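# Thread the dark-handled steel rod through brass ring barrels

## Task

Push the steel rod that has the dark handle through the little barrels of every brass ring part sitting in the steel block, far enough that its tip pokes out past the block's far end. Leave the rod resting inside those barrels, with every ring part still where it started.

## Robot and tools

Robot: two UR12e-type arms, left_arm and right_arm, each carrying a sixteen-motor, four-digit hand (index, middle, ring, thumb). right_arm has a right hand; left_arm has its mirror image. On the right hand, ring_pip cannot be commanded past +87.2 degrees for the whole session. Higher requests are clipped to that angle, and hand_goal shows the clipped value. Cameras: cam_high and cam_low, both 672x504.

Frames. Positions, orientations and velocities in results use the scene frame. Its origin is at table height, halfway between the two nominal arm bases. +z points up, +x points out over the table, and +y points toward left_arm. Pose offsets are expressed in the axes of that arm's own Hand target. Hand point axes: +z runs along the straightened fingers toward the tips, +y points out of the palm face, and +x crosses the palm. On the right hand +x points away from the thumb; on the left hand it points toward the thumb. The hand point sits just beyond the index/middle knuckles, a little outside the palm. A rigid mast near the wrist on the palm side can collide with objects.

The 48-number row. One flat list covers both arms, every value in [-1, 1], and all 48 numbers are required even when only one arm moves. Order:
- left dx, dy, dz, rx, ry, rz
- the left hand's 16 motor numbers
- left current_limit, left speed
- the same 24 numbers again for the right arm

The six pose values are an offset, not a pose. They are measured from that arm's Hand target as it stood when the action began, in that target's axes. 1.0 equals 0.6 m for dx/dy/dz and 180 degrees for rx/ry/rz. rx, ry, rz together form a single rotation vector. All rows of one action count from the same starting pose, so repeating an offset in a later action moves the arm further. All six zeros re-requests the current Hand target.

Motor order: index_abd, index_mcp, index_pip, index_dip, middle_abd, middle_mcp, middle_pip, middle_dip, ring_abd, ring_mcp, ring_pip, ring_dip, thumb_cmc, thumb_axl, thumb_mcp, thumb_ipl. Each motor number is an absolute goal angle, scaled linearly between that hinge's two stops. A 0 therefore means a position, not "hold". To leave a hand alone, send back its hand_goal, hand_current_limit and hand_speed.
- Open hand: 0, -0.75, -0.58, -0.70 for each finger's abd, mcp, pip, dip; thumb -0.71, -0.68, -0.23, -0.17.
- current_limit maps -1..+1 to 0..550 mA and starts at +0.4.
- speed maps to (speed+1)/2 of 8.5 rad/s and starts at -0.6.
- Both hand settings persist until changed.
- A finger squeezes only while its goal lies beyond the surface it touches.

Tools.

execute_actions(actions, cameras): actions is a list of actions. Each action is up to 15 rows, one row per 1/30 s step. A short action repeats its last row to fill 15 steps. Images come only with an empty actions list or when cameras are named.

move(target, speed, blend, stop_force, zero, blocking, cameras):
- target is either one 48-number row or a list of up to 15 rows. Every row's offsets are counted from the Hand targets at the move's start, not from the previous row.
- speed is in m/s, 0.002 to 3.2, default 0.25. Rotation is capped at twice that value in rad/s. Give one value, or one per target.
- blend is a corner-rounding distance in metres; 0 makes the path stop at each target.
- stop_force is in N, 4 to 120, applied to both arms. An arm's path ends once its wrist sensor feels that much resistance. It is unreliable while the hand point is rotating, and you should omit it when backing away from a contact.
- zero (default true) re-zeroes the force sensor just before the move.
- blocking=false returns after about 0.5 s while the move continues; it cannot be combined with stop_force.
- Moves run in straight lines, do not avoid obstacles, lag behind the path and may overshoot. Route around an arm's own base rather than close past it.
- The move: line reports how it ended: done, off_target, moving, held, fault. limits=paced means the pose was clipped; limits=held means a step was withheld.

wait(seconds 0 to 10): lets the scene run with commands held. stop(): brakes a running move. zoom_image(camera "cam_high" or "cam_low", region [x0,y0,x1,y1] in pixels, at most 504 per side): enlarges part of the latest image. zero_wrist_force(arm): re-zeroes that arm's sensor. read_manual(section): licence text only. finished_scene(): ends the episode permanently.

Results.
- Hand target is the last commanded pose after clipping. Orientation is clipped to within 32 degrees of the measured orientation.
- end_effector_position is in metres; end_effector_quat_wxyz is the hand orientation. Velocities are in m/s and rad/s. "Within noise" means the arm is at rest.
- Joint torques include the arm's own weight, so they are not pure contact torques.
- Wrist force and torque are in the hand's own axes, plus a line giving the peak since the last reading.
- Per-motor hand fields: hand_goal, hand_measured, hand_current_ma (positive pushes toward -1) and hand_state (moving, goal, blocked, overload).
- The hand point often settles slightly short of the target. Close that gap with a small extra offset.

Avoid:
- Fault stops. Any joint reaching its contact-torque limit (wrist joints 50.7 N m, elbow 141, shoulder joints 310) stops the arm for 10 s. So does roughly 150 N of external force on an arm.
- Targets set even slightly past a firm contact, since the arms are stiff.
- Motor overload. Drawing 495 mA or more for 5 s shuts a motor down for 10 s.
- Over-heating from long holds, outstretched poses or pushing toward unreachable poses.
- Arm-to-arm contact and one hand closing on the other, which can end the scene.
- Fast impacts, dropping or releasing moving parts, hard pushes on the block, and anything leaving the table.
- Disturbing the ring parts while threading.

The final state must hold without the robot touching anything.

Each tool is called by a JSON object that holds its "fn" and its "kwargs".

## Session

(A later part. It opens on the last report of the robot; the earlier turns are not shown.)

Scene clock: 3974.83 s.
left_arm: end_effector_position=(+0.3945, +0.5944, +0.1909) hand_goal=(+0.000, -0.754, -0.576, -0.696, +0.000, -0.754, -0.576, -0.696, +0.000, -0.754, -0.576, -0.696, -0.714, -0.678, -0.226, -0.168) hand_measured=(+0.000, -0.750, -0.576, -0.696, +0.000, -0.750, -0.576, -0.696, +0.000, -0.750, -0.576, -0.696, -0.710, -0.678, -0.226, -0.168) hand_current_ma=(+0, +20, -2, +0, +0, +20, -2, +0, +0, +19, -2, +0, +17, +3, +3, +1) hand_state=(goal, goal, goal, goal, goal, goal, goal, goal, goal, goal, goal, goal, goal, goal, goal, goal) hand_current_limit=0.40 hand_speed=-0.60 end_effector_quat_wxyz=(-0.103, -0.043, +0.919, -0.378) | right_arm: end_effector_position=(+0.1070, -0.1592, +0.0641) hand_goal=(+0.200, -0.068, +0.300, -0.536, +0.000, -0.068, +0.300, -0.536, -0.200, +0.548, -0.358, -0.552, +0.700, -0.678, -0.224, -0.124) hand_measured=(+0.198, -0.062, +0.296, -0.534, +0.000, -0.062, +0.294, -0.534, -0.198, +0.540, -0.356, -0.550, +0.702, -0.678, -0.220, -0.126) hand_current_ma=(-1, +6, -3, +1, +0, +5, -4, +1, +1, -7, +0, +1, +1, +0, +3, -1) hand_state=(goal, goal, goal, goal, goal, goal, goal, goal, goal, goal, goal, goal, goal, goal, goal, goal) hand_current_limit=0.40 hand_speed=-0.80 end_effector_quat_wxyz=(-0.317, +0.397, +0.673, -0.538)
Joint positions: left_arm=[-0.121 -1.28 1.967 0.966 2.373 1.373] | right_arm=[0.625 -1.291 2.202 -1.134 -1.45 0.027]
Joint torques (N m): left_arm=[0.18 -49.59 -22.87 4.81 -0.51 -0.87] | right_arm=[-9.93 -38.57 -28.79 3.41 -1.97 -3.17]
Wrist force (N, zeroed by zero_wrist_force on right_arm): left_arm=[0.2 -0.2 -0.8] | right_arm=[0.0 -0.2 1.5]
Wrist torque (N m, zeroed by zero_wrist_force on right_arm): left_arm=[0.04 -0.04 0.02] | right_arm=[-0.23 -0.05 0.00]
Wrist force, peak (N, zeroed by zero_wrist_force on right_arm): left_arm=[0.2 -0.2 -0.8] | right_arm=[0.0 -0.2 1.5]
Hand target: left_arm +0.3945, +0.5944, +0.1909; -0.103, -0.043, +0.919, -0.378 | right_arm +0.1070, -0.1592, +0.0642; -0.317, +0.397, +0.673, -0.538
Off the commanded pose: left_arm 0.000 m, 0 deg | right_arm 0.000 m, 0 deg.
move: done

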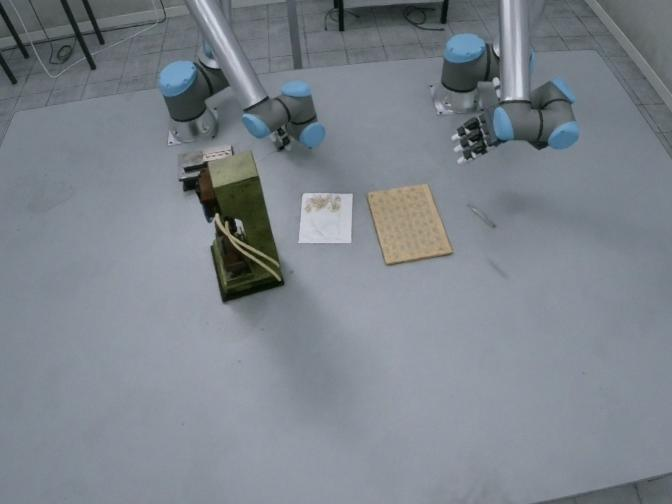

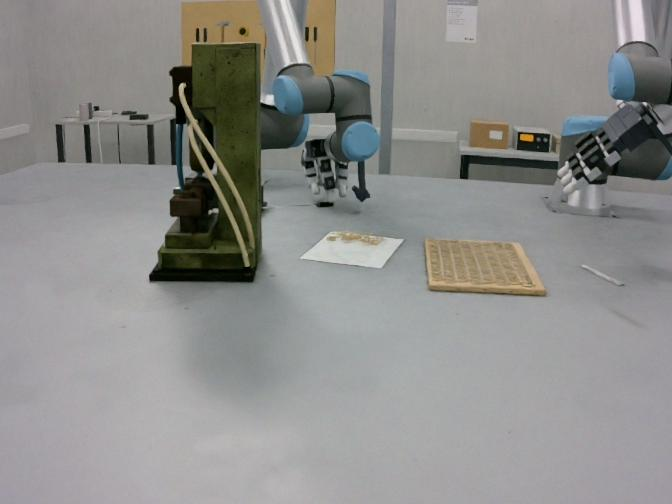

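{"fn": "move", "kwargs": {"target": [0,0,0,0,0,0,0,-0.754,-0.576,-0.696,0,-0.754,-0.576,-0.696,0,-0.754,-0.576,-0.696,-0.714,-0.678,-0.226,-0.168,0.4,-0.6,0,0.02309,0.0052,0,0,0,0.2,-0.0685,0.2993,-0.5362,0,-0.0685,0.2993,-0.5362,-0.2,0.548,-0.358,-0.551,0.7,-0.678,-0.2247,-0.1243,0.4,-0.8], "speed": 0.015, "stop_force": 4, "cameras": ["cam_high", "cam_low"]}}

{"fn": "zoom_image", "kwargs": {"camera": "cam_low", "region": [295, 175, 355, 220]}}

{"fn": "move", "kwargs": {"target": [0,0,0,0,0,0,0,-0.754,-0.576,-0.696,0,-0.754,-0.576,-0.696,0,-0.754,-0.576,-0.696,-0.714,-0.678,-0.226,-0.168,0.4,-0.6,0,0,0,0,0,0,0.2,0.274,-0.0657,-0.4783,0,0.274,-0.0657,-0.4783,-0.2,0.548,-0.358,-0.551,0.7,-0.678,0.02,-0.146,0.5,-0.95], "speed": 0.02, "cameras": ["cam_high", "cam_low"]}}

{"fn": "zoom_image", "kwargs": {"camera": "cam_low", "region": [265, 175, 345, 220]}}

{"fn": "zoom_image", "kwargs": {"camera": "cam_high", "region": [245, 125, 315, 170]}}

Scene clock: 3987.60 s.
left_arm: end_effector_position=(+0.3945, +0.5944, +0.1909) hand_goal=(+0.000, -0.754, -0.576, -0.696, +0.000, -0.754, -0.576, -0.696, +0.000, -0.754, -0.576, -0.696, -0.714, -0.678, -0.226, -0.168) hand_measured=(+0.000, -0.750, -0.576, -0.696, +0.000, -0.750, -0.576, -0.696, +0.000, -0.750, -0.576, -0.696, -0.710, -0.678, -0.226, -0.168) hand_current_ma=(+0, +20, -2, +0, +0, +20, -2, +0, +0, +19, -2, +0, +17, +3, +3, +1) hand_state=(goal, goal, goal, goal, goal, goal, goal, goal, goal, goal, goal, goal, goal, goal, goal, goal) hand_current_limit=0.40 hand_speed=-0.60 end_effector_quat_wxyz=(-0.103, -0.043, +0.919, -0.378) | right_arm: end_effector_position=(+0.1070, -0.1592, +0.0500) hand_goal=(+0.200, -0.068, +0.300, -0.536, +0.000, -0.068, +0.300, -0.536, -0.200, +0.548, -0.358, -0.552, +0.700, -0.678, -0.224, -0.124) hand_measured=(+0.198, -0.062, +0.296, -0.534, +0.000, -0.062, +0.294, -0.534, -0.198, +0.540, -0.356, -0.550, +0.702, -0.678, -0.220, -0.126) hand_current_ma=(-1, +6, -3, +1, +0, +5, -4, +1, +1, -7, +0, +1, +1, +0, +3, -1) hand_state=(goal, goal, goal, goal, goal, goal, goal, goal, goal, goal, goal, goal, goal, goal, goal, goal) hand_current_limit=0.40 hand_speed=-0.80 end_effector_quat_wxyz=(-0.317, +0.397, +0.673, -0.538)
Joint positions: left_arm=[-0.121 -1.28 1.967 0.966 2.373 1.373] | right_arm=[0.625 -1.268 2.208 -1.164 -1.45 0.027]
Joint torques (N m): left_arm=[1.5 -49.83 -25.23 4.93 -0.2 -0.81] | right_arm=[-9.84 -41.47 -14.92 -1.66 -1.94 -3.13]
Wrist force (N, zeroed by zero_wrist_force on right_arm): left_arm=[0.2 0.0 -0.2] | right_arm=[0.2 -0.2 0.8]
Wrist torque (N m, zeroed by zero_wrist_force on right_arm): left_arm=[0.02 -0.04 0.02] | right_arm=[-0.18 -0.06 0.02]
Wrist force, peak (N, zeroed by zero_wrist_force on right_arm): left_arm=[0.0 -0.2 -0.8] | right_arm=[0.4 0.1 1.6]
Hand target: left_arm +0.3945, +0.5944, +0.1909; -0.103, -0.043, +0.919, -0.378 | right_arm +0.1070, -0.1592, +0.0500; -0.317, +0.397, +0.673, -0.538
Off the commanded pose: left_arm 0.000 m, 0 deg | right_arm 0.000 m, 0 deg.
move: done

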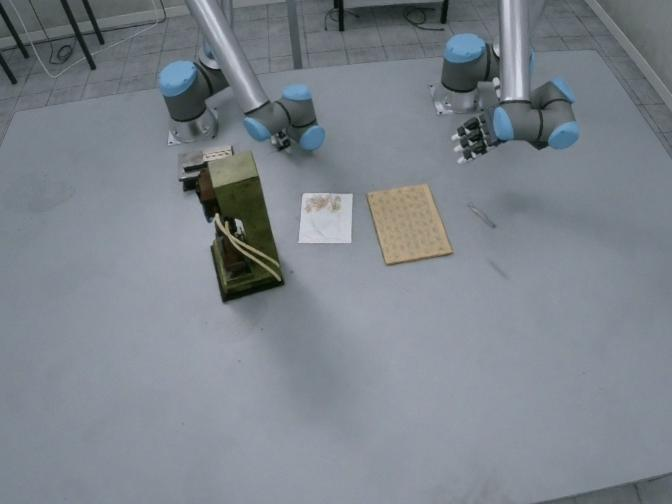

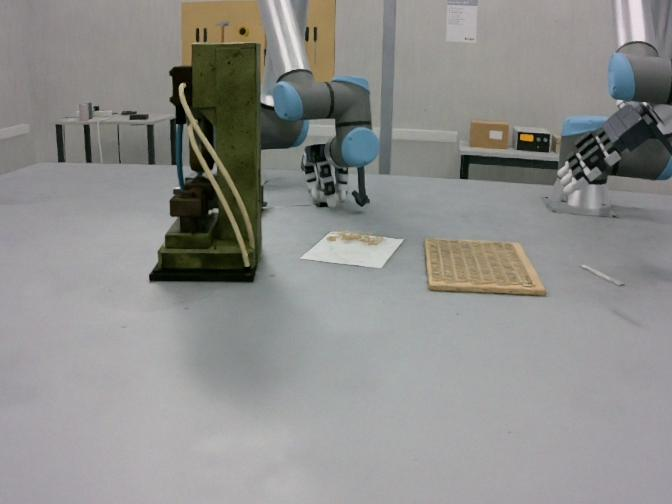

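Scaled by 8.400.

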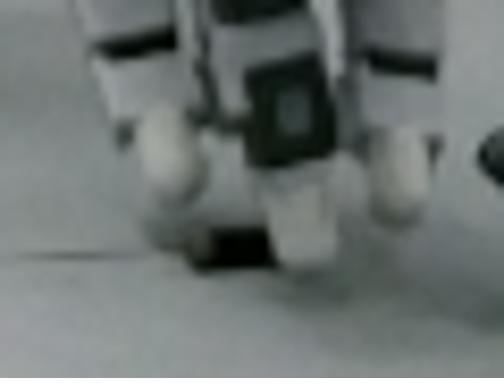

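Scene clock: 3989.90 s.
left_arm: end_effector_position=(+0.3945, +0.5944, +0.1909) hand_goal=(+0.000, -0.754, -0.576, -0.696, +0.000, -0.754, -0.576, -0.696, +0.000, -0.754, -0.576, -0.696, -0.714, -0.678, -0.226, -0.168) hand_measured=(+0.000, -0.750, -0.576, -0.696, +0.000, -0.750, -0.576, -0.696, +0.000, -0.750, -0.576, -0.696, -0.710, -0.678, -0.226, -0.168) hand_current_ma=(+0, +20, -2, +0, +0, +20, -2, +0, +0, +19, -2, +0, +17, +3, +3, +1) hand_state=(goal, goal, goal, goal, goal, goal, goal, goal, goal, goal, goal, goal, goal, goal, goal, goal) hand_current_limit=0.40 hand_speed=-0.60 end_effector_quat_wxyz=(-0.103, -0.043, +0.919, -0.378) | right_arm: end_effector_position=(+0.1070, -0.1592, +0.0500) hand_goal=(+0.200, +0.274, -0.066, -0.478, +0.000, +0.274, -0.066, -0.478, -0.200, +0.548, -0.358, -0.552, +0.700, -0.678, +0.020, -0.146) hand_measured=(+0.196, +0.260, -0.048, -0.472, +0.000, +0.244, -0.028, -0.468, -0.198, +0.540, -0.356, -0.550, +0.700, -0.678, -0.006, -0.162) hand_current_ma=(-3, -17, +24, +4, +0, -55, +69, +11, +1, -7, +0, +1, +0, +0, -59, -27) hand_state=(goal, goal, goal, goal, goal, blocked, blocked, goal, goal, goal, goal, goal, goal, goal, blocked, goal) hand_current_limit=0.50 hand_speed=-0.95 end_effector_quat_wxyz=(-0.317, +0.397, +0.673, -0.538)
Joint positions: left_arm=[-0.121 -1.28 1.967 0.966 2.373 1.373] | right_arm=[0.625 -1.268 2.208 -1.164 -1.45 0.027]
Joint torques (N m): left_arm=[0.63 -50.23 -23.65 4.85 -0.43 -0.8] | right_arm=[-6.62 -39.39 -16.52 -1.59 -1.41 -2.33]
Wrist force (N, zeroed by zero_wrist_force on right_arm): left_arm=[0.1 0.0 -0.5] | right_arm=[-0.3 -7.7 2.2]
Wrist torque (N m, zeroed by zero_wrist_force on right_arm): left_arm=[0.04 -0.02 0.01] | right_arm=[-0.43 -0.07 -0.04]
Wrist force, peak (N, zeroed by zero_wrist_force on right_arm): left_arm=[0.1 -0.2 -0.7] | right_arm=[-0.5 -7.9 2.0]
Hand target: left_arm +0.3945, +0.5944, +0.1909; -0.103, -0.043, +0.919, -0.378 | right_arm +0.1070, -0.1592, +0.0500; -0.317, +0.397, +0.673, -0.538
Off the commanded pose: left_arm 0.000 m, 0 deg | right_arm 0.000 m, 0 deg.
move: done

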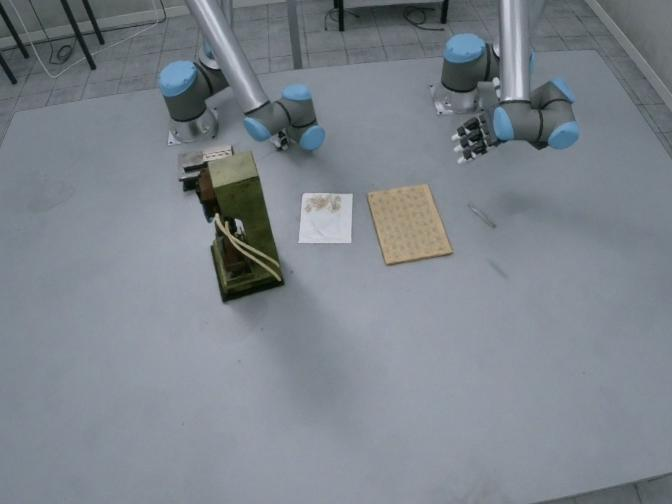

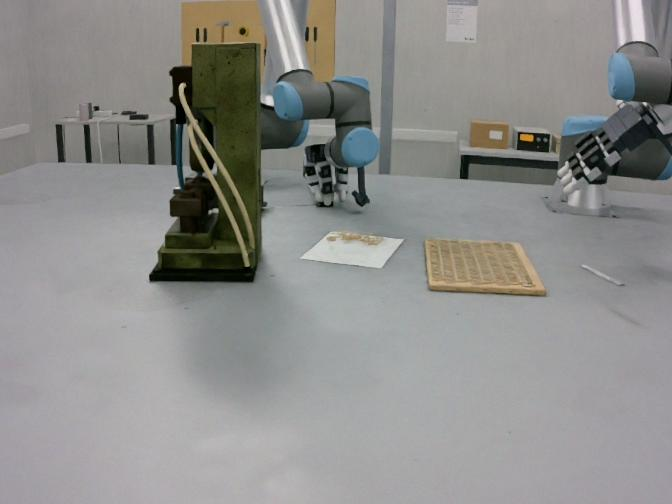

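Scaled by 6.300.

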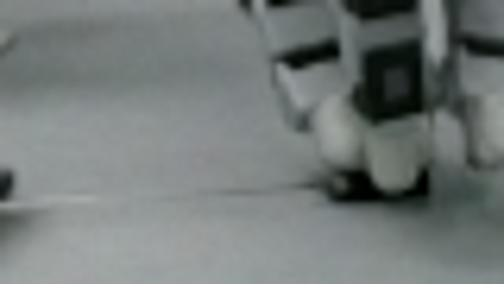

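Scaled by 7.200.

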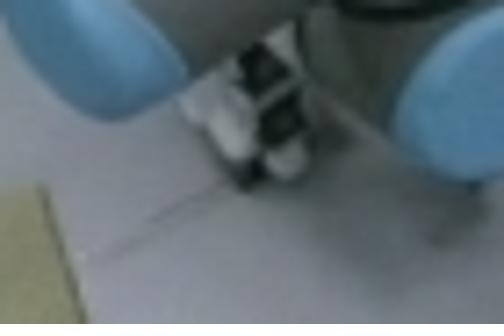

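{"fn": "move", "kwargs": {"target": [0,0,0,0,0,0,0,-0.754,-0.576,-0.696,0,-0.754,-0.576,-0.696,0,-0.754,-0.576,-0.696,-0.714,-0.678,-0.226,-0.168,0.4,-0.6,0,0,0,0,0,0,0.2,0.32,-0.0657,-0.4783,0,0.3,-0.0657,-0.4783,-0.2,0.548,-0.358,-0.551,0.7,-0.678,0.08,-0.146,0.6,-0.97], "speed": 0.02}}

{"fn": "move", "kwargs": {"target": [0,0,0,0,0,0,0,-0.754,-0.576,-0.696,0,-0.754,-0.576,-0.696,0,-0.754,-0.576,-0.696,-0.714,-0.678,-0.226,-0.168,0.4,-0.6,0,-0.0065,-0.00147,0,0,0,0.2,0.32,-0.0657,-0.4783,0,0.3,-0.0657,-0.4783,-0.2,0.548,-0.358,-0.551,0.7,-0.678,0.08,-0.146,0.6,-0.97], "speed": 0.008, "cameras": ["cam_high", "cam_low"]}}

{"fn": "zoom_image", "kwargs": {"camera": "cam_low", "region": [265, 175, 345, 220]}}

{"fn": "zoom_image", "kwargs": {"camera": "cam_high", "region": [245, 125, 315, 170]}}

Scene clock: 4000.10 s.
left_arm: end_effector_position=(+0.3945, +0.5944, +0.1909) hand_goal=(+0.000, -0.754, -0.576, -0.696, +0.000, -0.754, -0.576, -0.696, +0.000, -0.754, -0.576, -0.696, -0.714, -0.678, -0.226, -0.168) hand_measured=(+0.000, -0.750, -0.576, -0.696, +0.000, -0.750, -0.576, -0.696, +0.000, -0.750, -0.576, -0.696, -0.710, -0.678, -0.226, -0.168) hand_current_ma=(+0, +20, -2, +0, +0, +20, -2, +0, +0, +19, -2, +0, +17, +3, +3, +1) hand_state=(goal, goal, goal, goal, goal, goal, goal, goal, goal, goal, goal, goal, goal, goal, goal, goal) hand_current_limit=0.40 hand_speed=-0.60 end_effector_quat_wxyz=(-0.103, -0.043, +0.919, -0.378) | right_arm: end_effector_position=(+0.1070, -0.1592, +0.0500) hand_goal=(+0.200, +0.320, -0.066, -0.478, +0.000, +0.300, -0.066, -0.478, -0.200, +0.548, -0.358, -0.552, +0.700, -0.678, +0.080, -0.146) hand_measured=(+0.194, +0.280, -0.058, -0.472, +0.002, +0.260, -0.034, -0.468, -0.198, +0.540, -0.356, -0.550, +0.700, -0.678, -0.006, -0.172) hand_current_ma=(-4, -79, +7, +4, +0, -78, +51, +11, +1, -7, +0, +1, +0, +0, -245, -61) hand_state=(goal, blocked, goal, goal, goal, blocked, blocked, goal, goal, goal, goal, goal, goal, goal, moving, blocked) hand_current_limit=0.60 hand_speed=-0.97 end_effector_quat_wxyz=(-0.317, +0.397, +0.673, -0.538)
Joint positions: left_arm=[-0.121 -1.28 1.967 0.966 2.373 1.373] | right_arm=[0.625 -1.268 2.208 -1.164 -1.45 0.027]
Joint torques (N m): left_arm=[0.38 -51.52 -25.02 4.59 -0.48 -0.64] | right_arm=[-3.48 -41.07 -24.55 -1.32 -0.77 -1.5]
Wrist force (N, zeroed by zero_wrist_force on right_arm): left_arm=[0.2 -0.2 -0.7] | right_arm=[-0.6 -7.6 1.8]
Wrist torque (N m, zeroed by zero_wrist_force on right_arm): left_arm=[0.04 -0.03 0.02] | right_arm=[-0.41 -0.03 -0.06]
Wrist force, peak (N, zeroed by zero_wrist_force on right_arm): left_arm=[0.2 -0.1 -0.8] | right_arm=[-0.3 -8.0 2.1]
Hand target: left_arm +0.3945, +0.5944, +0.1909; -0.103, -0.043, +0.919, -0.378 | right_arm +0.1070, -0.1592, +0.0500; -0.317, +0.397, +0.673, -0.538
Off the commanded pose: left_arm 0.000 m, 0 deg | right_arm 0.000 m, 0 deg.
move: done

Scene clock: 4000.90 s.
left_arm: end_effector_position=(+0.3945, +0.5944, +0.1909) hand_goal=(+0.000, -0.754, -0.576, -0.696, +0.000, -0.754, -0.576, -0.696, +0.000, -0.754, -0.576, -0.696, -0.714, -0.678, -0.226, -0.168) hand_measured=(+0.000, -0.750, -0.576, -0.696, +0.000, -0.750, -0.576, -0.696, +0.000, -0.750, -0.576, -0.696, -0.710, -0.678, -0.226, -0.168) hand_current_ma=(+0, +20, -2, +0, +0, +20, -2, +0, +0, +19, -2, +0, +17, +3, +3, +1) hand_state=(goal, goal, goal, goal, goal, goal, goal, goal, goal, goal, goal, goal, goal, goal, goal, goal) hand_current_limit=0.40 hand_speed=-0.60 end_effector_quat_wxyz=(-0.103, -0.043, +0.919, -0.378) | right_arm: end_effector_position=(+0.1070, -0.1592, +0.0538) hand_goal=(+0.200, +0.320, -0.066, -0.478, +0.000, +0.300, -0.066, -0.478, -0.200, +0.548, -0.358, -0.552, +0.700, -0.678, +0.080, -0.146) hand_measured=(+0.196, +0.300, -0.072, -0.480, +0.002, +0.298, -0.072, -0.478, -0.198, +0.540, -0.356, -0.550, +0.700, -0.678, +0.018, -0.172) hand_current_ma=(-2, -29, -5, -1, +0, -2, -4, +0, +1, -6, +0, +1, +0, +0, -206, -61) hand_state=(goal, goal, goal, goal, goal, goal, goal, goal, goal, goal, goal, goal, goal, goal, blocked, blocked) hand_current_limit=0.60 hand_speed=-0.97 end_effector_quat_wxyz=(-0.317, +0.397, +0.673, -0.538)
Joint positions: left_arm=[-0.121 -1.28 1.967 0.966 2.373 1.373] | right_arm=[0.625 -1.275 2.207 -1.156 -1.45 0.027]
Joint torques (N m): left_arm=[0.08 -51.96 -24.21 4.77 -0.22 -0.86] | right_arm=[-3.06 -65.6 -28.84 3.21 -0.65 -1.37]
Wrist force (N, zeroed by zero_wrist_force on right_arm): left_arm=[0.1 0.0 -0.4] | right_arm=[0.4 0.1 1.1]
Wrist torque (N m, zeroed by zero_wrist_force on right_arm): left_arm=[0.04 -0.02 0.01] | right_arm=[-0.13 -0.09 0.04]
Wrist force, peak (N, zeroed by zero_wrist_force on right_arm): left_arm=[0.1 -0.2 -0.7] | right_arm=[-0.5 -7.4 2.0]
Hand target: left_arm +0.3945, +0.5944, +0.1909; -0.103, -0.043, +0.919, -0.378 | right_arm +0.1070, -0.1592, +0.0540; -0.317, +0.397, +0.673, -0.538
Off the commanded pose: left_arm 0.000 m, 0 deg | right_arm 0.000 m, 0 deg.
move: done

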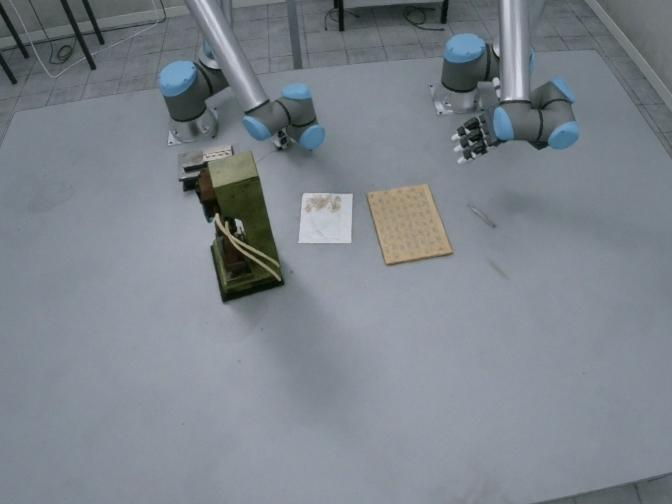

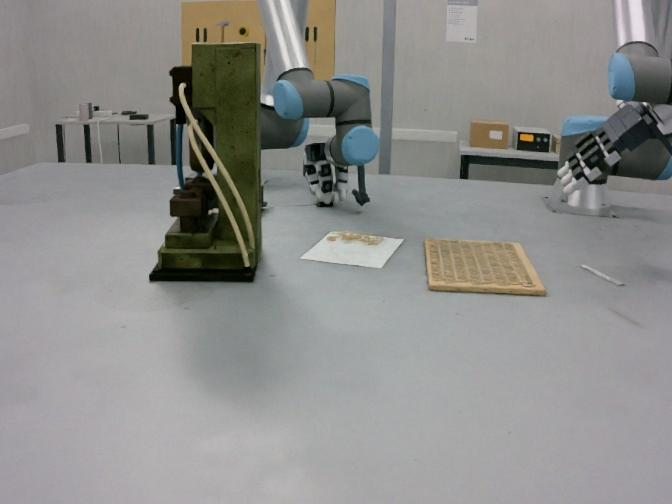

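Scaled by 6.300.

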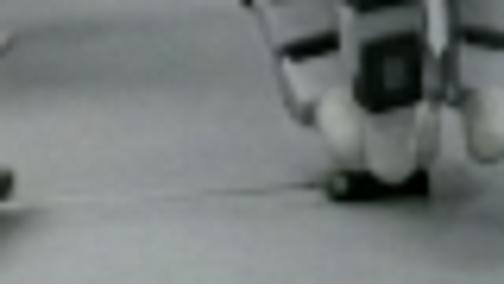

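Scaled by 7.200.

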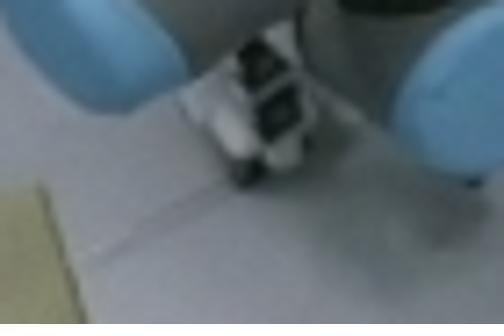

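{"fn": "move", "kwargs": {"target": [[0,0,0,0,0,0,0,-0.754,-0.576,-0.696,0,-0.754,-0.576,-0.696,0,-0.754,-0.576,-0.696,-0.714,-0.678,-0.226,-0.168,0.4,-0.6,0,0,0,0,0,0,0.2,-0.0685,0.2993,-0.5362,0,-0.0685,0.2993,-0.5362,-0.2,0.548,-0.358,-0.551,0.7,-0.678,-0.2247,-0.1243,0.4,-0.8],[0,0,0,0,0,0,0,-0.754,-0.576,-0.696,0,-0.754,-0.576,-0.696,0,-0.754,-0.576,-0.696,-0.714,-0.678,-0.226,-0.168,0.4,-0.6,0,-0.0813,-0.0183,-0.0232,0,0,0.2,-0.0685,0.2993,-0.5362,0,-0.0685,0.2993,-0.5362,-0.2,0.548,-0.358,-0.551,0.7,-0.678,-0.2247,-0.1243,0.4,-0.8]], "speed": 0.05, "cameras": ["cam_high", "cam_low"]}}

{"fn": "zoom_image", "kwargs": {"camera": "cam_low", "region": [255, 170, 345, 220]}}

{"fn": "zoom_image", "kwargs": {"camera": "cam_high", "region": [245, 120, 315, 170]}}

Scene clock: 4054.97 s.
left_arm: end_effector_position=(+0.3945, +0.5944, +0.1909) hand_goal=(+0.000, -0.754, -0.576, -0.696, +0.000, -0.754, -0.576, -0.696, +0.000, -0.754, -0.576, -0.696, -0.714, -0.678, -0.226, -0.168) hand_measured=(+0.000, -0.750, -0.576, -0.696, +0.000, -0.750, -0.576, -0.696, +0.000, -0.750, -0.576, -0.696, -0.710, -0.678, -0.226, -0.168) hand_current_ma=(+0, +20, -2, +0, +0, +20, -2, +0, +0, +19, -2, +0, +17, +3, +3, +1) hand_state=(goal, goal, goal, goal, goal, goal, goal, goal, goal, goal, goal, goal, goal, goal, goal, goal) hand_current_limit=0.40 hand_speed=-0.60 end_effector_quat_wxyz=(-0.103, -0.043, +0.919, -0.378) | right_arm: end_effector_position=(+0.1070, -0.1592, +0.1038) hand_goal=(+0.200, -0.068, +0.300, -0.536, +0.000, -0.068, +0.300, -0.536, -0.200, +0.548, -0.358, -0.552, +0.700, -0.678, -0.224, -0.124) hand_measured=(+0.196, -0.060, +0.296, -0.534, +0.002, -0.060, +0.294, -0.534, -0.198, +0.540, -0.356, -0.550, +0.702, -0.678, -0.220, -0.126) hand_current_ma=(-2, +7, -3, +1, +0, +7, -4, +1, +1, -6, +0, +1, +1, +0, +3, -1) hand_state=(goal, goal, goal, goal, goal, goal, goal, goal, goal, goal, goal, goal, goal, goal, goal, goal) hand_current_limit=0.40 hand_speed=-0.80 end_effector_quat_wxyz=(-0.302, +0.408, +0.692, -0.513)
Joint positions: left_arm=[-0.121 -1.28 1.967 0.966 2.373 1.373] | right_arm=[0.628 -1.397 2.204 -1.104 -1.45 0.037]
Joint torques (N m): left_arm=[0.19 -50.67 -24.31 5.1 -0.54 -0.9] | right_arm=[12.46 -60.75 -32.51 3.18 -1.28 3.77]
Wrist force (N, zeroed by zero_wrist_force on right_arm): left_arm=[-0.1 0.1 -0.5] | right_arm=[-0.1 -0.3 0.9]
Wrist torque (N m, zeroed by zero_wrist_force on right_arm): left_arm=[0.05 0.00 -0.01] | right_arm=[-0.19 0.00 -0.33]
Wrist force, peak (N, zeroed by zero_wrist_force on right_arm): left_arm=[0.0 -0.3 -0.9] | right_arm=[0.5 -0.2 1.5]
Hand target: left_arm +0.3945, +0.5944, +0.1909; -0.103, -0.043, +0.919, -0.378 | right_arm +0.1070, -0.1592, +0.1040; -0.302, +0.408, +0.692, -0.513
Off the commanded pose: left_arm 0.000 m, 0 deg | right_arm 0.000 m, 0 deg.
move: done

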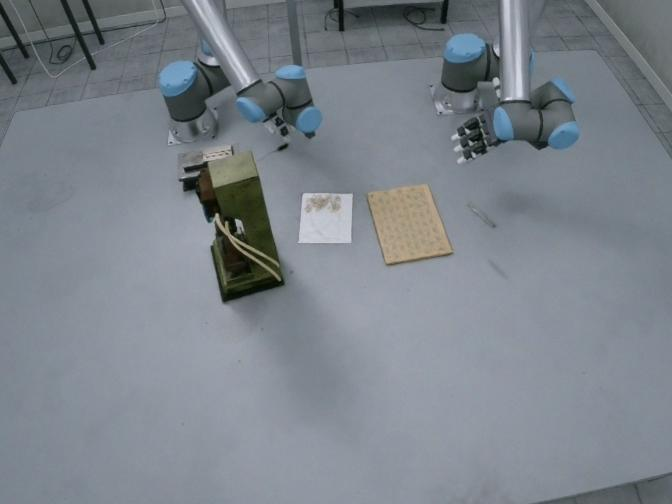

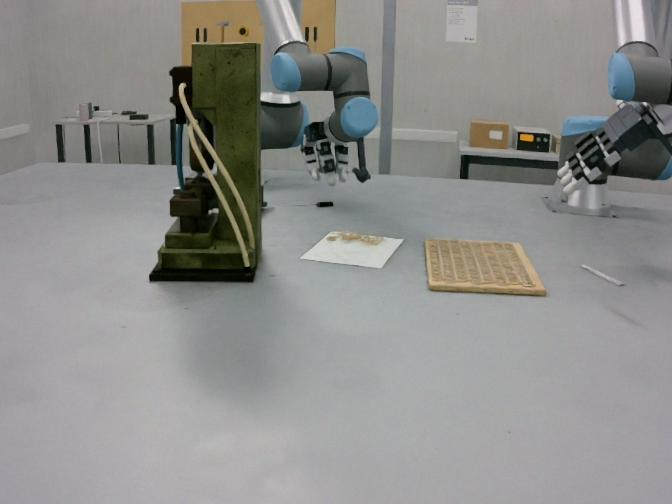

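Scaled by 5.600.

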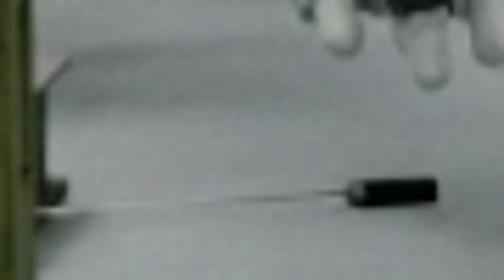

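Scaled by 7.200.

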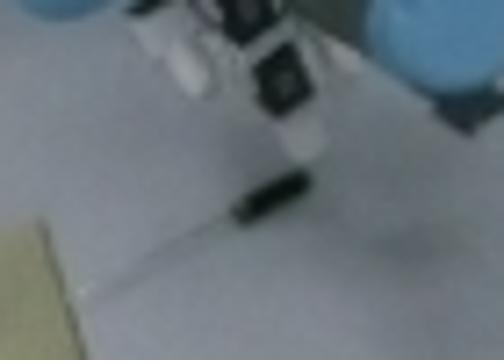

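{"fn": "move", "kwargs": {"target": [0,0,0,0,0,0,0,-0.754,-0.576,-0.696,0,-0.754,-0.576,-0.696,0,-0.754,-0.576,-0.696,-0.714,-0.678,-0.226,-0.168,0.4,-0.6,-0.0008,0.0767,0.0285,0,0,0,0.2,-0.0685,0.2993,-0.5362,0,-0.0685,0.2993,-0.5362,-0.2,0.548,-0.358,-0.551,0.7,-0.678,-0.2247,-0.1243,0.4,-0.8], "speed": 0.06}}

{"fn": "move", "kwargs": {"target": [0,0,0,0,0,0,0,-0.754,-0.576,-0.696,0,-0.754,-0.576,-0.696,0,-0.754,-0.576,-0.696,-0.714,-0.678,-0.226,-0.168,0.4,-0.6,0,0.0236,0.00715,0,0,0,0.2,-0.0685,0.2993,-0.5362,0,-0.0685,0.2993,-0.5362,-0.2,0.548,-0.358,-0.551,0.7,-0.678,-0.2247,-0.1243,0.4,-0.8], "speed": 0.015, "stop_force": 4, "cameras": ["cam_high", "cam_low"]}}

{"fn": "zoom_image", "kwargs": {"camera": "cam_low", "region": [295, 175, 355, 220]}}

{"fn": "zoom_image", "kwargs": {"camera": "cam_high", "region": [245, 120, 315, 170]}}

Scene clock: 4080.97 s.
left_arm: end_effector_position=(+0.3945, +0.5944, +0.1909) hand_goal=(+0.000, -0.754, -0.576, -0.696, +0.000, -0.754, -0.576, -0.696, +0.000, -0.754, -0.576, -0.696, -0.714, -0.678, -0.226, -0.168) hand_measured=(+0.000, -0.750, -0.576, -0.696, +0.000, -0.750, -0.576, -0.696, +0.000, -0.750, -0.576, -0.696, -0.710, -0.678, -0.226, -0.168) hand_current_ma=(+0, +20, -2, +0, +0, +20, -2, +0, +0, +19, -2, +0, +17, +3, +3, +1) hand_state=(goal, goal, goal, goal, goal, goal, goal, goal, goal, goal, goal, goal, goal, goal, goal, goal) hand_current_limit=0.40 hand_speed=-0.60 end_effector_quat_wxyz=(-0.103, -0.043, +0.919, -0.378) | right_arm: end_effector_position=(+0.1046, -0.1610, +0.0551) hand_goal=(+0.200, -0.068, +0.300, -0.536, +0.000, -0.068, +0.300, -0.536, -0.200, +0.548, -0.358, -0.552, +0.700, -0.678, -0.224, -0.124) hand_measured=(+0.196, -0.060, +0.296, -0.534, +0.002, -0.062, +0.294, -0.534, -0.198, +0.540, -0.356, -0.550, +0.702, -0.678, -0.220, -0.126) hand_current_ma=(-2, +7, -3, +1, +0, +6, -4, +1, +1, -6, +0, +1, +1, +0, +3, -1) hand_state=(goal, goal, goal, goal, goal, goal, goal, goal, goal, goal, goal, goal, goal, goal, goal, goal) hand_current_limit=0.40 hand_speed=-0.80 end_effector_quat_wxyz=(-0.302, +0.408, +0.692, -0.513)
Joint positions: left_arm=[-0.121 -1.28 1.967 0.966 2.373 1.373] | right_arm=[0.627 -1.326 2.239 -1.21 -1.45 0.037]
Joint torques (N m): left_arm=[2.53 -52.11 -23.91 4.83 -0.11 -0.67] | right_arm=[-9.24 -36.48 -16.6 -2.13 -1.65 -2.69]
Wrist force (N, zeroed by zero_wrist_force on right_arm): left_arm=[0.2 0.0 -0.8] | right_arm=[0.0 -0.1 1.3]
Wrist torque (N m, zeroed by zero_wrist_force on right_arm): left_arm=[0.06 -0.04 0.01] | right_arm=[-0.19 -0.02 -0.31]
Wrist force, peak (N, zeroed by zero_wrist_force on right_arm): left_arm=[0.4 0.1 -0.8] | right_arm=[0.2 0.0 1.6]
Hand target: left_arm +0.3945, +0.5944, +0.1909; -0.103, -0.043, +0.919, -0.378 | right_arm +0.1046, -0.1610, +0.0550; -0.302, +0.408, +0.692, -0.513
Off the commanded pose: left_arm 0.000 m, 0 deg | right_arm 0.000 m, 0 deg.
move: done

Scene clock: 4082.93 s.
left_arm: end_effector_position=(+0.3945, +0.5944, +0.1909) hand_goal=(+0.000, -0.754, -0.576, -0.696, +0.000, -0.754, -0.576, -0.696, +0.000, -0.754, -0.576, -0.696, -0.714, -0.678, -0.226, -0.168) hand_measured=(+0.000, -0.750, -0.576, -0.696, +0.000, -0.750, -0.576, -0.696, +0.000, -0.750, -0.576, -0.696, -0.710, -0.678, -0.226, -0.168) hand_current_ma=(+0, +20, -2, +0, +0, +20, -2, +0, +0, +19, -2, +0, +17, +3, +3, +1) hand_state=(goal, goal, goal, goal, goal, goal, goal, goal, goal, goal, goal, goal, goal, goal, goal, goal) hand_current_limit=0.40 hand_speed=-0.60 end_effector_quat_wxyz=(-0.103, -0.043, +0.919, -0.378) | right_arm: end_effector_position=(+0.1046, -0.1610, +0.0402) hand_goal=(+0.200, -0.068, +0.300, -0.536, +0.000, -0.068, +0.300, -0.536, -0.200, +0.548, -0.358, -0.552, +0.700, -0.678, -0.224, -0.124) hand_measured=(+0.196, -0.060, +0.296, -0.534, +0.002, -0.062, +0.294, -0.534, -0.198, +0.540, -0.356, -0.550, +0.702, -0.678, -0.220, -0.126) hand_current_ma=(-2, +7, -3, +1, +0, +6, -4, +1, +1, -6, +0, +1, +1, +0, +3, -1) hand_state=(goal, goal, goal, goal, goal, goal, goal, goal, goal, goal, goal, goal, goal, goal, goal, goal) hand_current_limit=0.40 hand_speed=-0.80 end_effector_quat_wxyz=(-0.302, +0.408, +0.692, -0.513)
Joint positions: left_arm=[-0.121 -1.28 1.967 0.966 2.373 1.373] | right_arm=[0.627 -1.301 2.246 -1.243 -1.45 0.037]
Joint torques (N m): left_arm=[0.57 -51.77 -24.46 5.19 0.21 -0.7] | right_arm=[-10.14 -36.85 -16.04 -2.2 -0.23 -2.35]
Wrist force (N, zeroed by zero_wrist_force on right_arm): left_arm=[0.3 0.1 -0.6] | right_arm=[0.4 -0.1 1.0]
Wrist torque (N m, zeroed by zero_wrist_force on right_arm): left_arm=[0.06 -0.05 0.03] | right_arm=[-0.17 -0.07 -0.27]
Wrist force, peak (N, zeroed by zero_wrist_force on right_arm): left_arm=[0.2 0.1 -0.7] | right_arm=[0.0 0.1 1.5]
Hand target: left_arm +0.3945, +0.5944, +0.1909; -0.103, -0.043, +0.919, -0.378 | right_arm +0.1046, -0.1610, +0.0402; -0.302, +0.408, +0.692, -0.513
Off the commanded pose: left_arm 0.000 m, 0 deg | right_arm 0.000 m, 0 deg.
move: done

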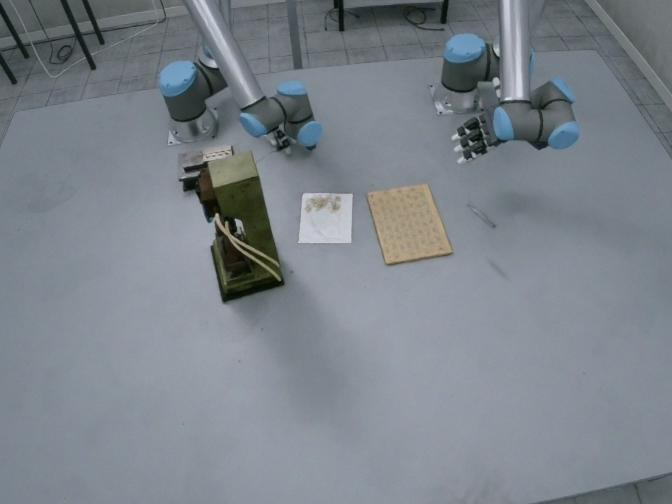

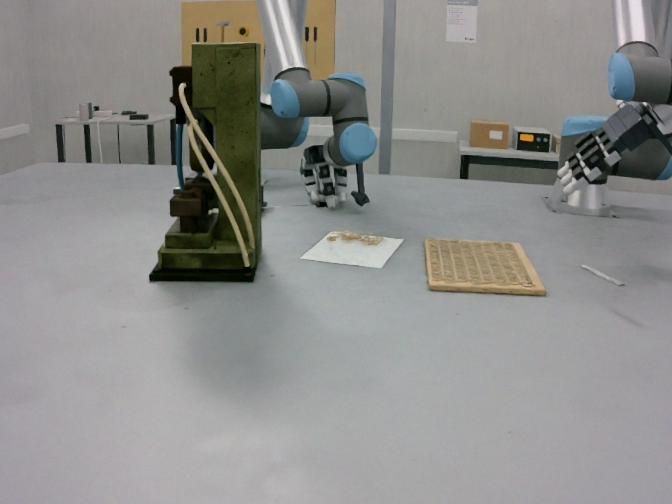

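Scaled by 8.400.

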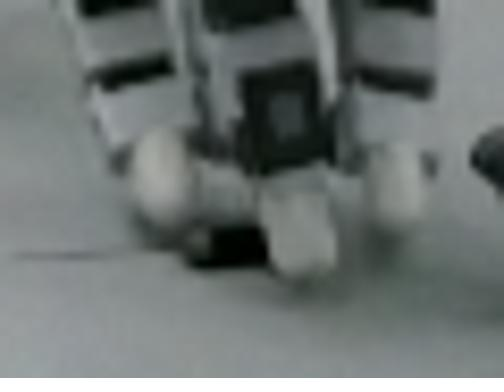

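Scaled by 7.200.

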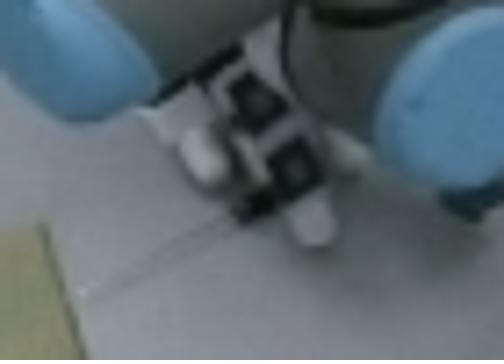

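{"fn": "move", "kwargs": {"target": [0,0,0,0,0,0,0,-0.754,-0.576,-0.696,0,-0.754,-0.576,-0.696,0,-0.754,-0.576,-0.696,-0.714,-0.678,-0.226,-0.168,0.4,-0.6,0,0,0,0,0,0,0.2,0.274,-0.0657,-0.4783,0,0.274,-0.0657,-0.4783,-0.2,0.548,-0.358,-0.551,0.7,-0.678,0.02,-0.146,0.5,-0.95], "speed": 0.02, "cameras": ["cam_high", "cam_low"]}}

{"fn": "zoom_image", "kwargs": {"camera": "cam_low", "region": [265, 175, 345, 220]}}

{"fn": "zoom_image", "kwargs": {"camera": "cam_high", "region": [245, 120, 315, 170]}}

Scene clock: 4096.03 s.
left_arm: end_effector_position=(+0.3945, +0.5944, +0.1909) hand_goal=(+0.000, -0.754, -0.576, -0.696, +0.000, -0.754, -0.576, -0.696, +0.000, -0.754, -0.576, -0.696, -0.714, -0.678, -0.226, -0.168) hand_measured=(+0.000, -0.750, -0.576, -0.696, +0.000, -0.750, -0.576, -0.696, +0.000, -0.750, -0.576, -0.696, -0.710, -0.678, -0.226, -0.168) hand_current_ma=(+0, +20, -2, +0, +0, +20, -2, +0, +0, +19, -2, +0, +17, +3, +3, +1) hand_state=(goal, goal, goal, goal, goal, goal, goal, goal, goal, goal, goal, goal, goal, goal, goal, goal) hand_current_limit=0.40 hand_speed=-0.60 end_effector_quat_wxyz=(-0.103, -0.043, +0.919, -0.378) | right_arm: end_effector_position=(+0.1046, -0.1610, +0.0402) hand_goal=(+0.200, +0.274, -0.066, -0.478, +0.000, +0.274, -0.066, -0.478, -0.200, +0.548, -0.358, -0.552, +0.700, -0.678, +0.020, -0.146) hand_measured=(+0.182, +0.230, -0.036, -0.464, -0.004, +0.190, -0.004, -0.452, -0.198, +0.540, -0.356, -0.550, +0.704, -0.678, -0.032, -0.166) hand_current_ma=(-20, -91, +49, +17, -1, -234, +137, +38, +1, -6, +0, +1, +3, +0, -154, -40) hand_state=(goal, blocked, blocked, goal, goal, blocked, blocked, blocked, goal, goal, goal, goal, goal, goal, blocked, goal) hand_current_limit=0.50 hand_speed=-0.95 end_effector_quat_wxyz=(-0.302, +0.408, +0.692, -0.513)
Joint positions: left_arm=[-0.121 -1.28 1.967 0.966 2.373 1.373] | right_arm=[0.627 -1.301 2.246 -1.243 -1.45 0.037]
Joint torques (N m): left_arm=[0.21 -51.25 -25.02 4.77 -0.17 -0.77] | right_arm=[-1.99 -38.68 -19.37 -1.98 -0.16 -0.75]
Wrist force (N, zeroed by zero_wrist_force on right_arm): left_arm=[0.1 0.0 -0.4] | right_arm=[-2.5 -16.1 4.1]
Wrist torque (N m, zeroed by zero_wrist_force on right_arm): left_arm=[0.04 -0.02 0.01] | right_arm=[-0.65 0.05 -0.38]
Wrist force, peak (N, zeroed by zero_wrist_force on right_arm): left_arm=[0.3 0.3 -0.8] | right_arm=[-2.5 -16.1 4.1]
Hand target: left_arm +0.3945, +0.5944, +0.1909; -0.103, -0.043, +0.919, -0.378 | right_arm +0.1046, -0.1610, +0.0402; -0.302, +0.408, +0.692, -0.513
Off the commanded pose: left_arm 0.000 m, 0 deg | right_arm 0.000 m, 0 deg.
move: done

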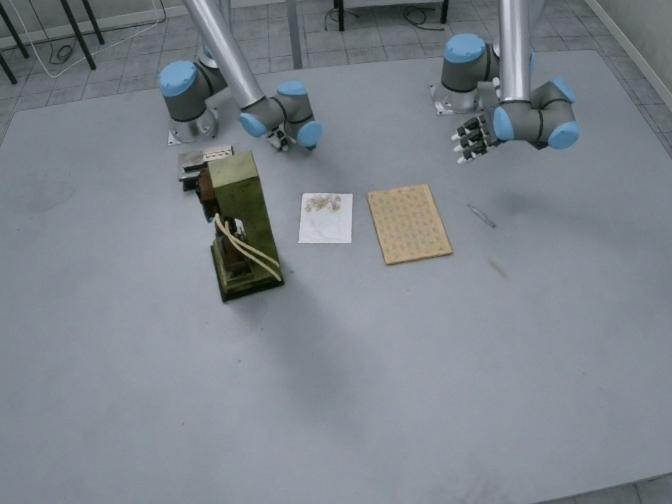

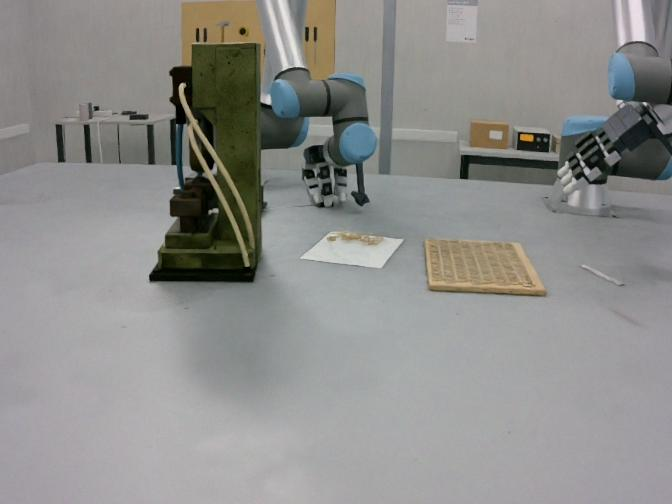

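Scaled by 6.300.

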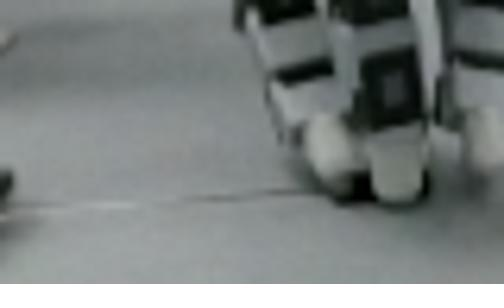

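Scaled by 7.200.

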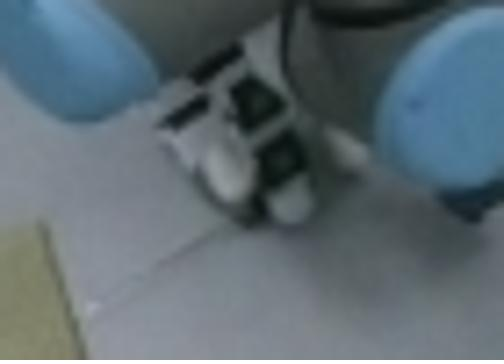

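{"fn": "move", "kwargs": {"target": [0,0,0,0,0,0,0,-0.754,-0.576,-0.696,0,-0.754,-0.576,-0.696,0,-0.754,-0.576,-0.696,-0.714,-0.678,-0.226,-0.168,0.4,-0.6,0,-0.00399,-0.00121,0,0,0,0.2,0.274,-0.0657,-0.4783,0,0.274,-0.0657,-0.4783,-0.2,0.548,-0.358,-0.551,0.7,-0.678,0.02,-0.146,0.5,-0.95], "speed": 0.01, "cameras": ["cam_high", "cam_low"]}}

{"fn": "zoom_image", "kwargs": {"camera": "cam_low", "region": [265, 175, 345, 220]}}

Scene clock: 4110.67 s.
left_arm: end_effector_position=(+0.3945, +0.5944, +0.1909) hand_goal=(+0.000, -0.754, -0.576, -0.696, +0.000, -0.754, -0.576, -0.696, +0.000, -0.754, -0.576, -0.696, -0.714, -0.678, -0.226, -0.168) hand_measured=(+0.000, -0.750, -0.576, -0.696, +0.000, -0.750, -0.576, -0.696, +0.000, -0.750, -0.576, -0.696, -0.710, -0.678, -0.226, -0.168) hand_current_ma=(+0, +20, -2, +0, +0, +20, -2, +0, +0, +19, -2, +0, +17, +3, +3, +1) hand_state=(goal, goal, goal, goal, goal, goal, goal, goal, goal, goal, goal, goal, goal, goal, goal, goal) hand_current_limit=0.40 hand_speed=-0.60 end_effector_quat_wxyz=(-0.103, -0.043, +0.919, -0.378) | right_arm: end_effector_position=(+0.1046, -0.1610, +0.0426) hand_goal=(+0.200, +0.274, -0.066, -0.478, +0.000, +0.274, -0.066, -0.478, -0.200, +0.548, -0.358, -0.552, +0.700, -0.678, +0.020, -0.146) hand_measured=(+0.178, +0.248, -0.068, -0.478, -0.004, +0.214, -0.052, -0.454, -0.198, +0.540, -0.356, -0.550, +0.704, -0.678, -0.028, -0.166) hand_current_ma=(-24, -40, -2, +0, -2, -148, +16, +33, +1, -6, +0, +1, +2, +0, -143, -44) hand_state=(blocked, blocked, goal, goal, goal, blocked, goal, blocked, goal, goal, goal, goal, goal, goal, blocked, blocked) hand_current_limit=0.50 hand_speed=-0.95 end_effector_quat_wxyz=(-0.302, +0.408, +0.692, -0.513)
Joint positions: left_arm=[-0.121 -1.28 1.967 0.966 2.373 1.373] | right_arm=[0.627 -1.305 2.245 -1.237 -1.45 0.037]
Joint torques (N m): left_arm=[1.87 -49.78 -24.44 4.39 -0.09 -0.67] | right_arm=[2.58 -61.49 -29.79 1.95 -0.08 0.43]
Wrist force (N, zeroed by zero_wrist_force on right_arm): left_arm=[0.1 -0.2 -0.6] | right_arm=[-0.8 -5.0 2.4]
Wrist torque (N m, zeroed by zero_wrist_force on right_arm): left_arm=[0.03 -0.02 0.01] | right_arm=[-0.27 -0.01 -0.41]
Wrist force, peak (N, zeroed by zero_wrist_force on right_arm): left_arm=[0.2 0.0 -0.8] | right_arm=[-2.4 -16.2 4.3]
Hand target: left_arm +0.3945, +0.5944, +0.1909; -0.103, -0.043, +0.919, -0.378 | right_arm +0.1046, -0.1610, +0.0427; -0.302, +0.408, +0.692, -0.513
Off the commanded pose: left_arm 0.000 m, 0 deg | right_arm 0.000 m, 0 deg.
move: done

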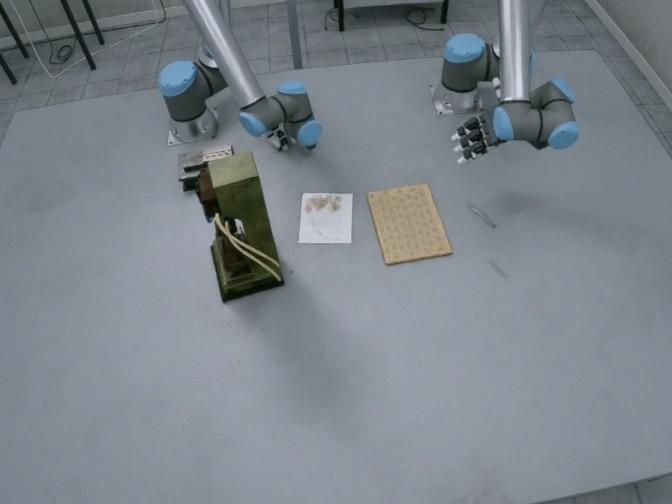

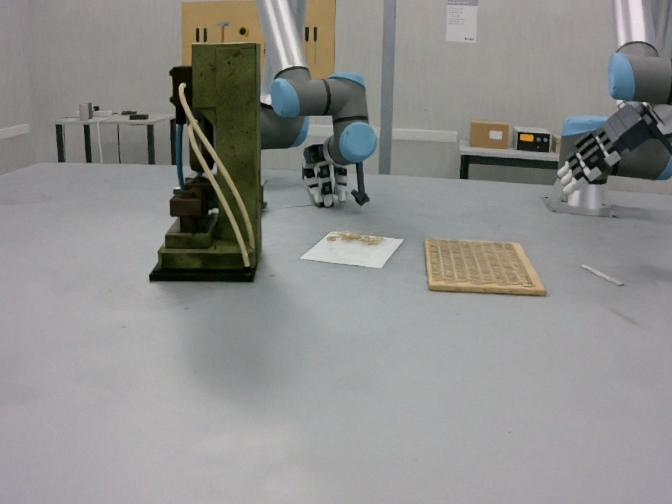

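Scaled by 6.300.

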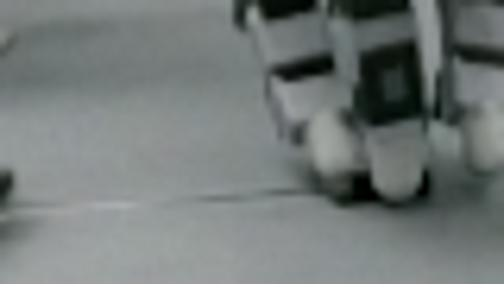

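{"fn": "move", "kwargs": {"target": [0,0,0,0,0,0,0,-0.754,-0.576,-0.696,0,-0.754,-0.576,-0.696,0,-0.754,-0.576,-0.696,-0.714,-0.678,-0.226,-0.168,0.4,-0.6,0,-0.00479,-0.00145,0,0,0,0.2,0.28,-0.0657,-0.4783,0,0.28,-0.0657,-0.4783,-0.2,0.548,-0.358,-0.551,0.7,-0.678,0.04,-0.146,0.6,-0.97], "speed": 0.01, "cameras": ["cam_high", "cam_low"]}}

{"fn": "zoom_image", "kwargs": {"camera": "cam_low", "region": [265, 175, 345, 220]}}

Scene clock: 4117.13 s.
left_arm: end_effector_position=(+0.3945, +0.5944, +0.1909) hand_goal=(+0.000, -0.754, -0.576, -0.696, +0.000, -0.754, -0.576, -0.696, +0.000, -0.754, -0.576, -0.696, -0.714, -0.678, -0.226, -0.168) hand_measured=(+0.000, -0.750, -0.576, -0.696, +0.000, -0.750, -0.576, -0.696, +0.000, -0.750, -0.576, -0.696, -0.710, -0.678, -0.226, -0.168) hand_current_ma=(+0, +20, -2, +0, +0, +20, -2, +0, +0, +19, -2, +0, +17, +3, +3, +1) hand_state=(goal, goal, goal, goal, goal, goal, goal, goal, goal, goal, goal, goal, goal, goal, goal, goal) hand_current_limit=0.40 hand_speed=-0.60 end_effector_quat_wxyz=(-0.103, -0.043, +0.919, -0.378) | right_arm: end_effector_position=(+0.1046, -0.1610, +0.0455) hand_goal=(+0.200, +0.280, -0.066, -0.478, +0.000, +0.280, -0.066, -0.478, -0.200, +0.548, -0.358, -0.552, +0.700, -0.678, +0.040, -0.146) hand_measured=(+0.186, +0.250, -0.078, -0.484, +0.000, +0.240, -0.078, -0.482, -0.198, +0.540, -0.356, -0.550, +0.700, -0.678, -0.022, -0.166) hand_current_ma=(-13, -54, -12, -4, +0, -82, -12, -2, +1, -6, +0, +1, +0, +0, -201, -44) hand_state=(goal, blocked, goal, goal, goal, blocked, goal, goal, goal, goal, goal, goal, goal, goal, blocked, blocked) hand_current_limit=0.60 hand_speed=-0.97 end_effector_quat_wxyz=(-0.302, +0.408, +0.692, -0.513)
Joint positions: left_arm=[-0.121 -1.28 1.967 0.966 2.373 1.373] | right_arm=[0.627 -1.31 2.244 -1.231 -1.45 0.037]
Joint torques (N m): left_arm=[-0.28 -51.87 -24.46 4.8 -0.13 -0.48] | right_arm=[7.68 -62.61 -29.18 3.35 0.12 1.98]
Wrist force (N, zeroed by zero_wrist_force on right_arm): left_arm=[0.2 0.0 -0.4] | right_arm=[-0.1 -0.4 1.1]
Wrist torque (N m, zeroed by zero_wrist_force on right_arm): left_arm=[0.04 -0.03 0.01] | right_arm=[-0.20 0.00 -0.33]
Wrist force, peak (N, zeroed by zero_wrist_force on right_arm): left_arm=[0.4 0.0 -0.9] | right_arm=[-0.7 -5.2 2.7]
Hand target: left_arm +0.3945, +0.5944, +0.1909; -0.103, -0.043, +0.919, -0.378 | right_arm +0.1046, -0.1610, +0.0457; -0.302, +0.408, +0.692, -0.513
Off the commanded pose: left_arm 0.000 m, 0 deg | right_arm 0.000 m, 0 deg.
move: done

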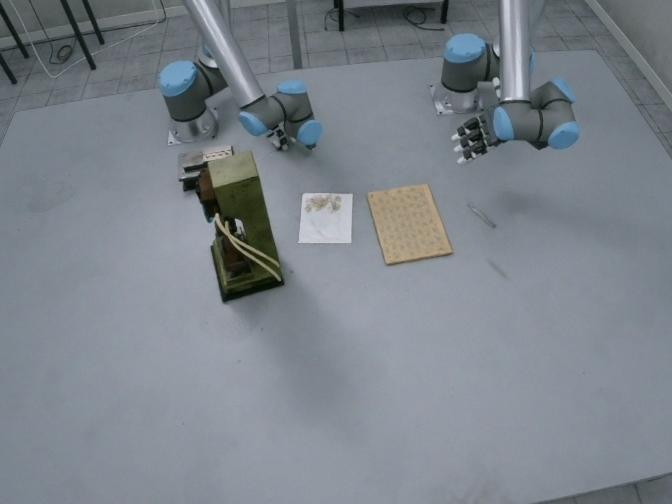

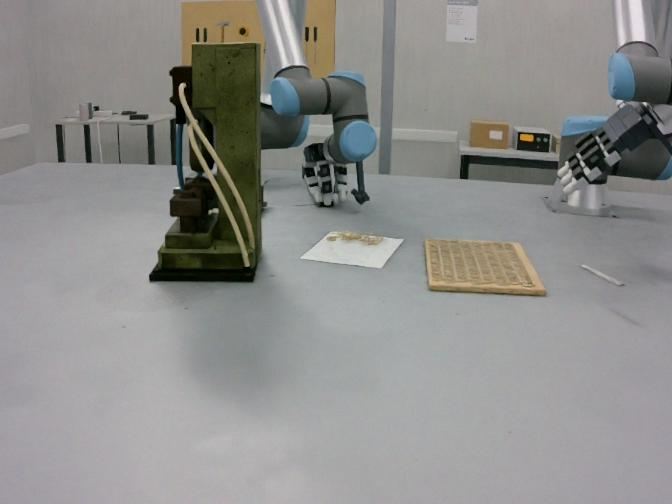

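Scaled by 6.300.

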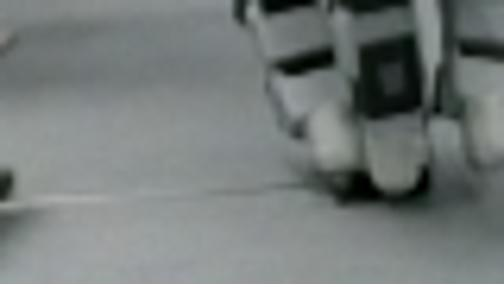

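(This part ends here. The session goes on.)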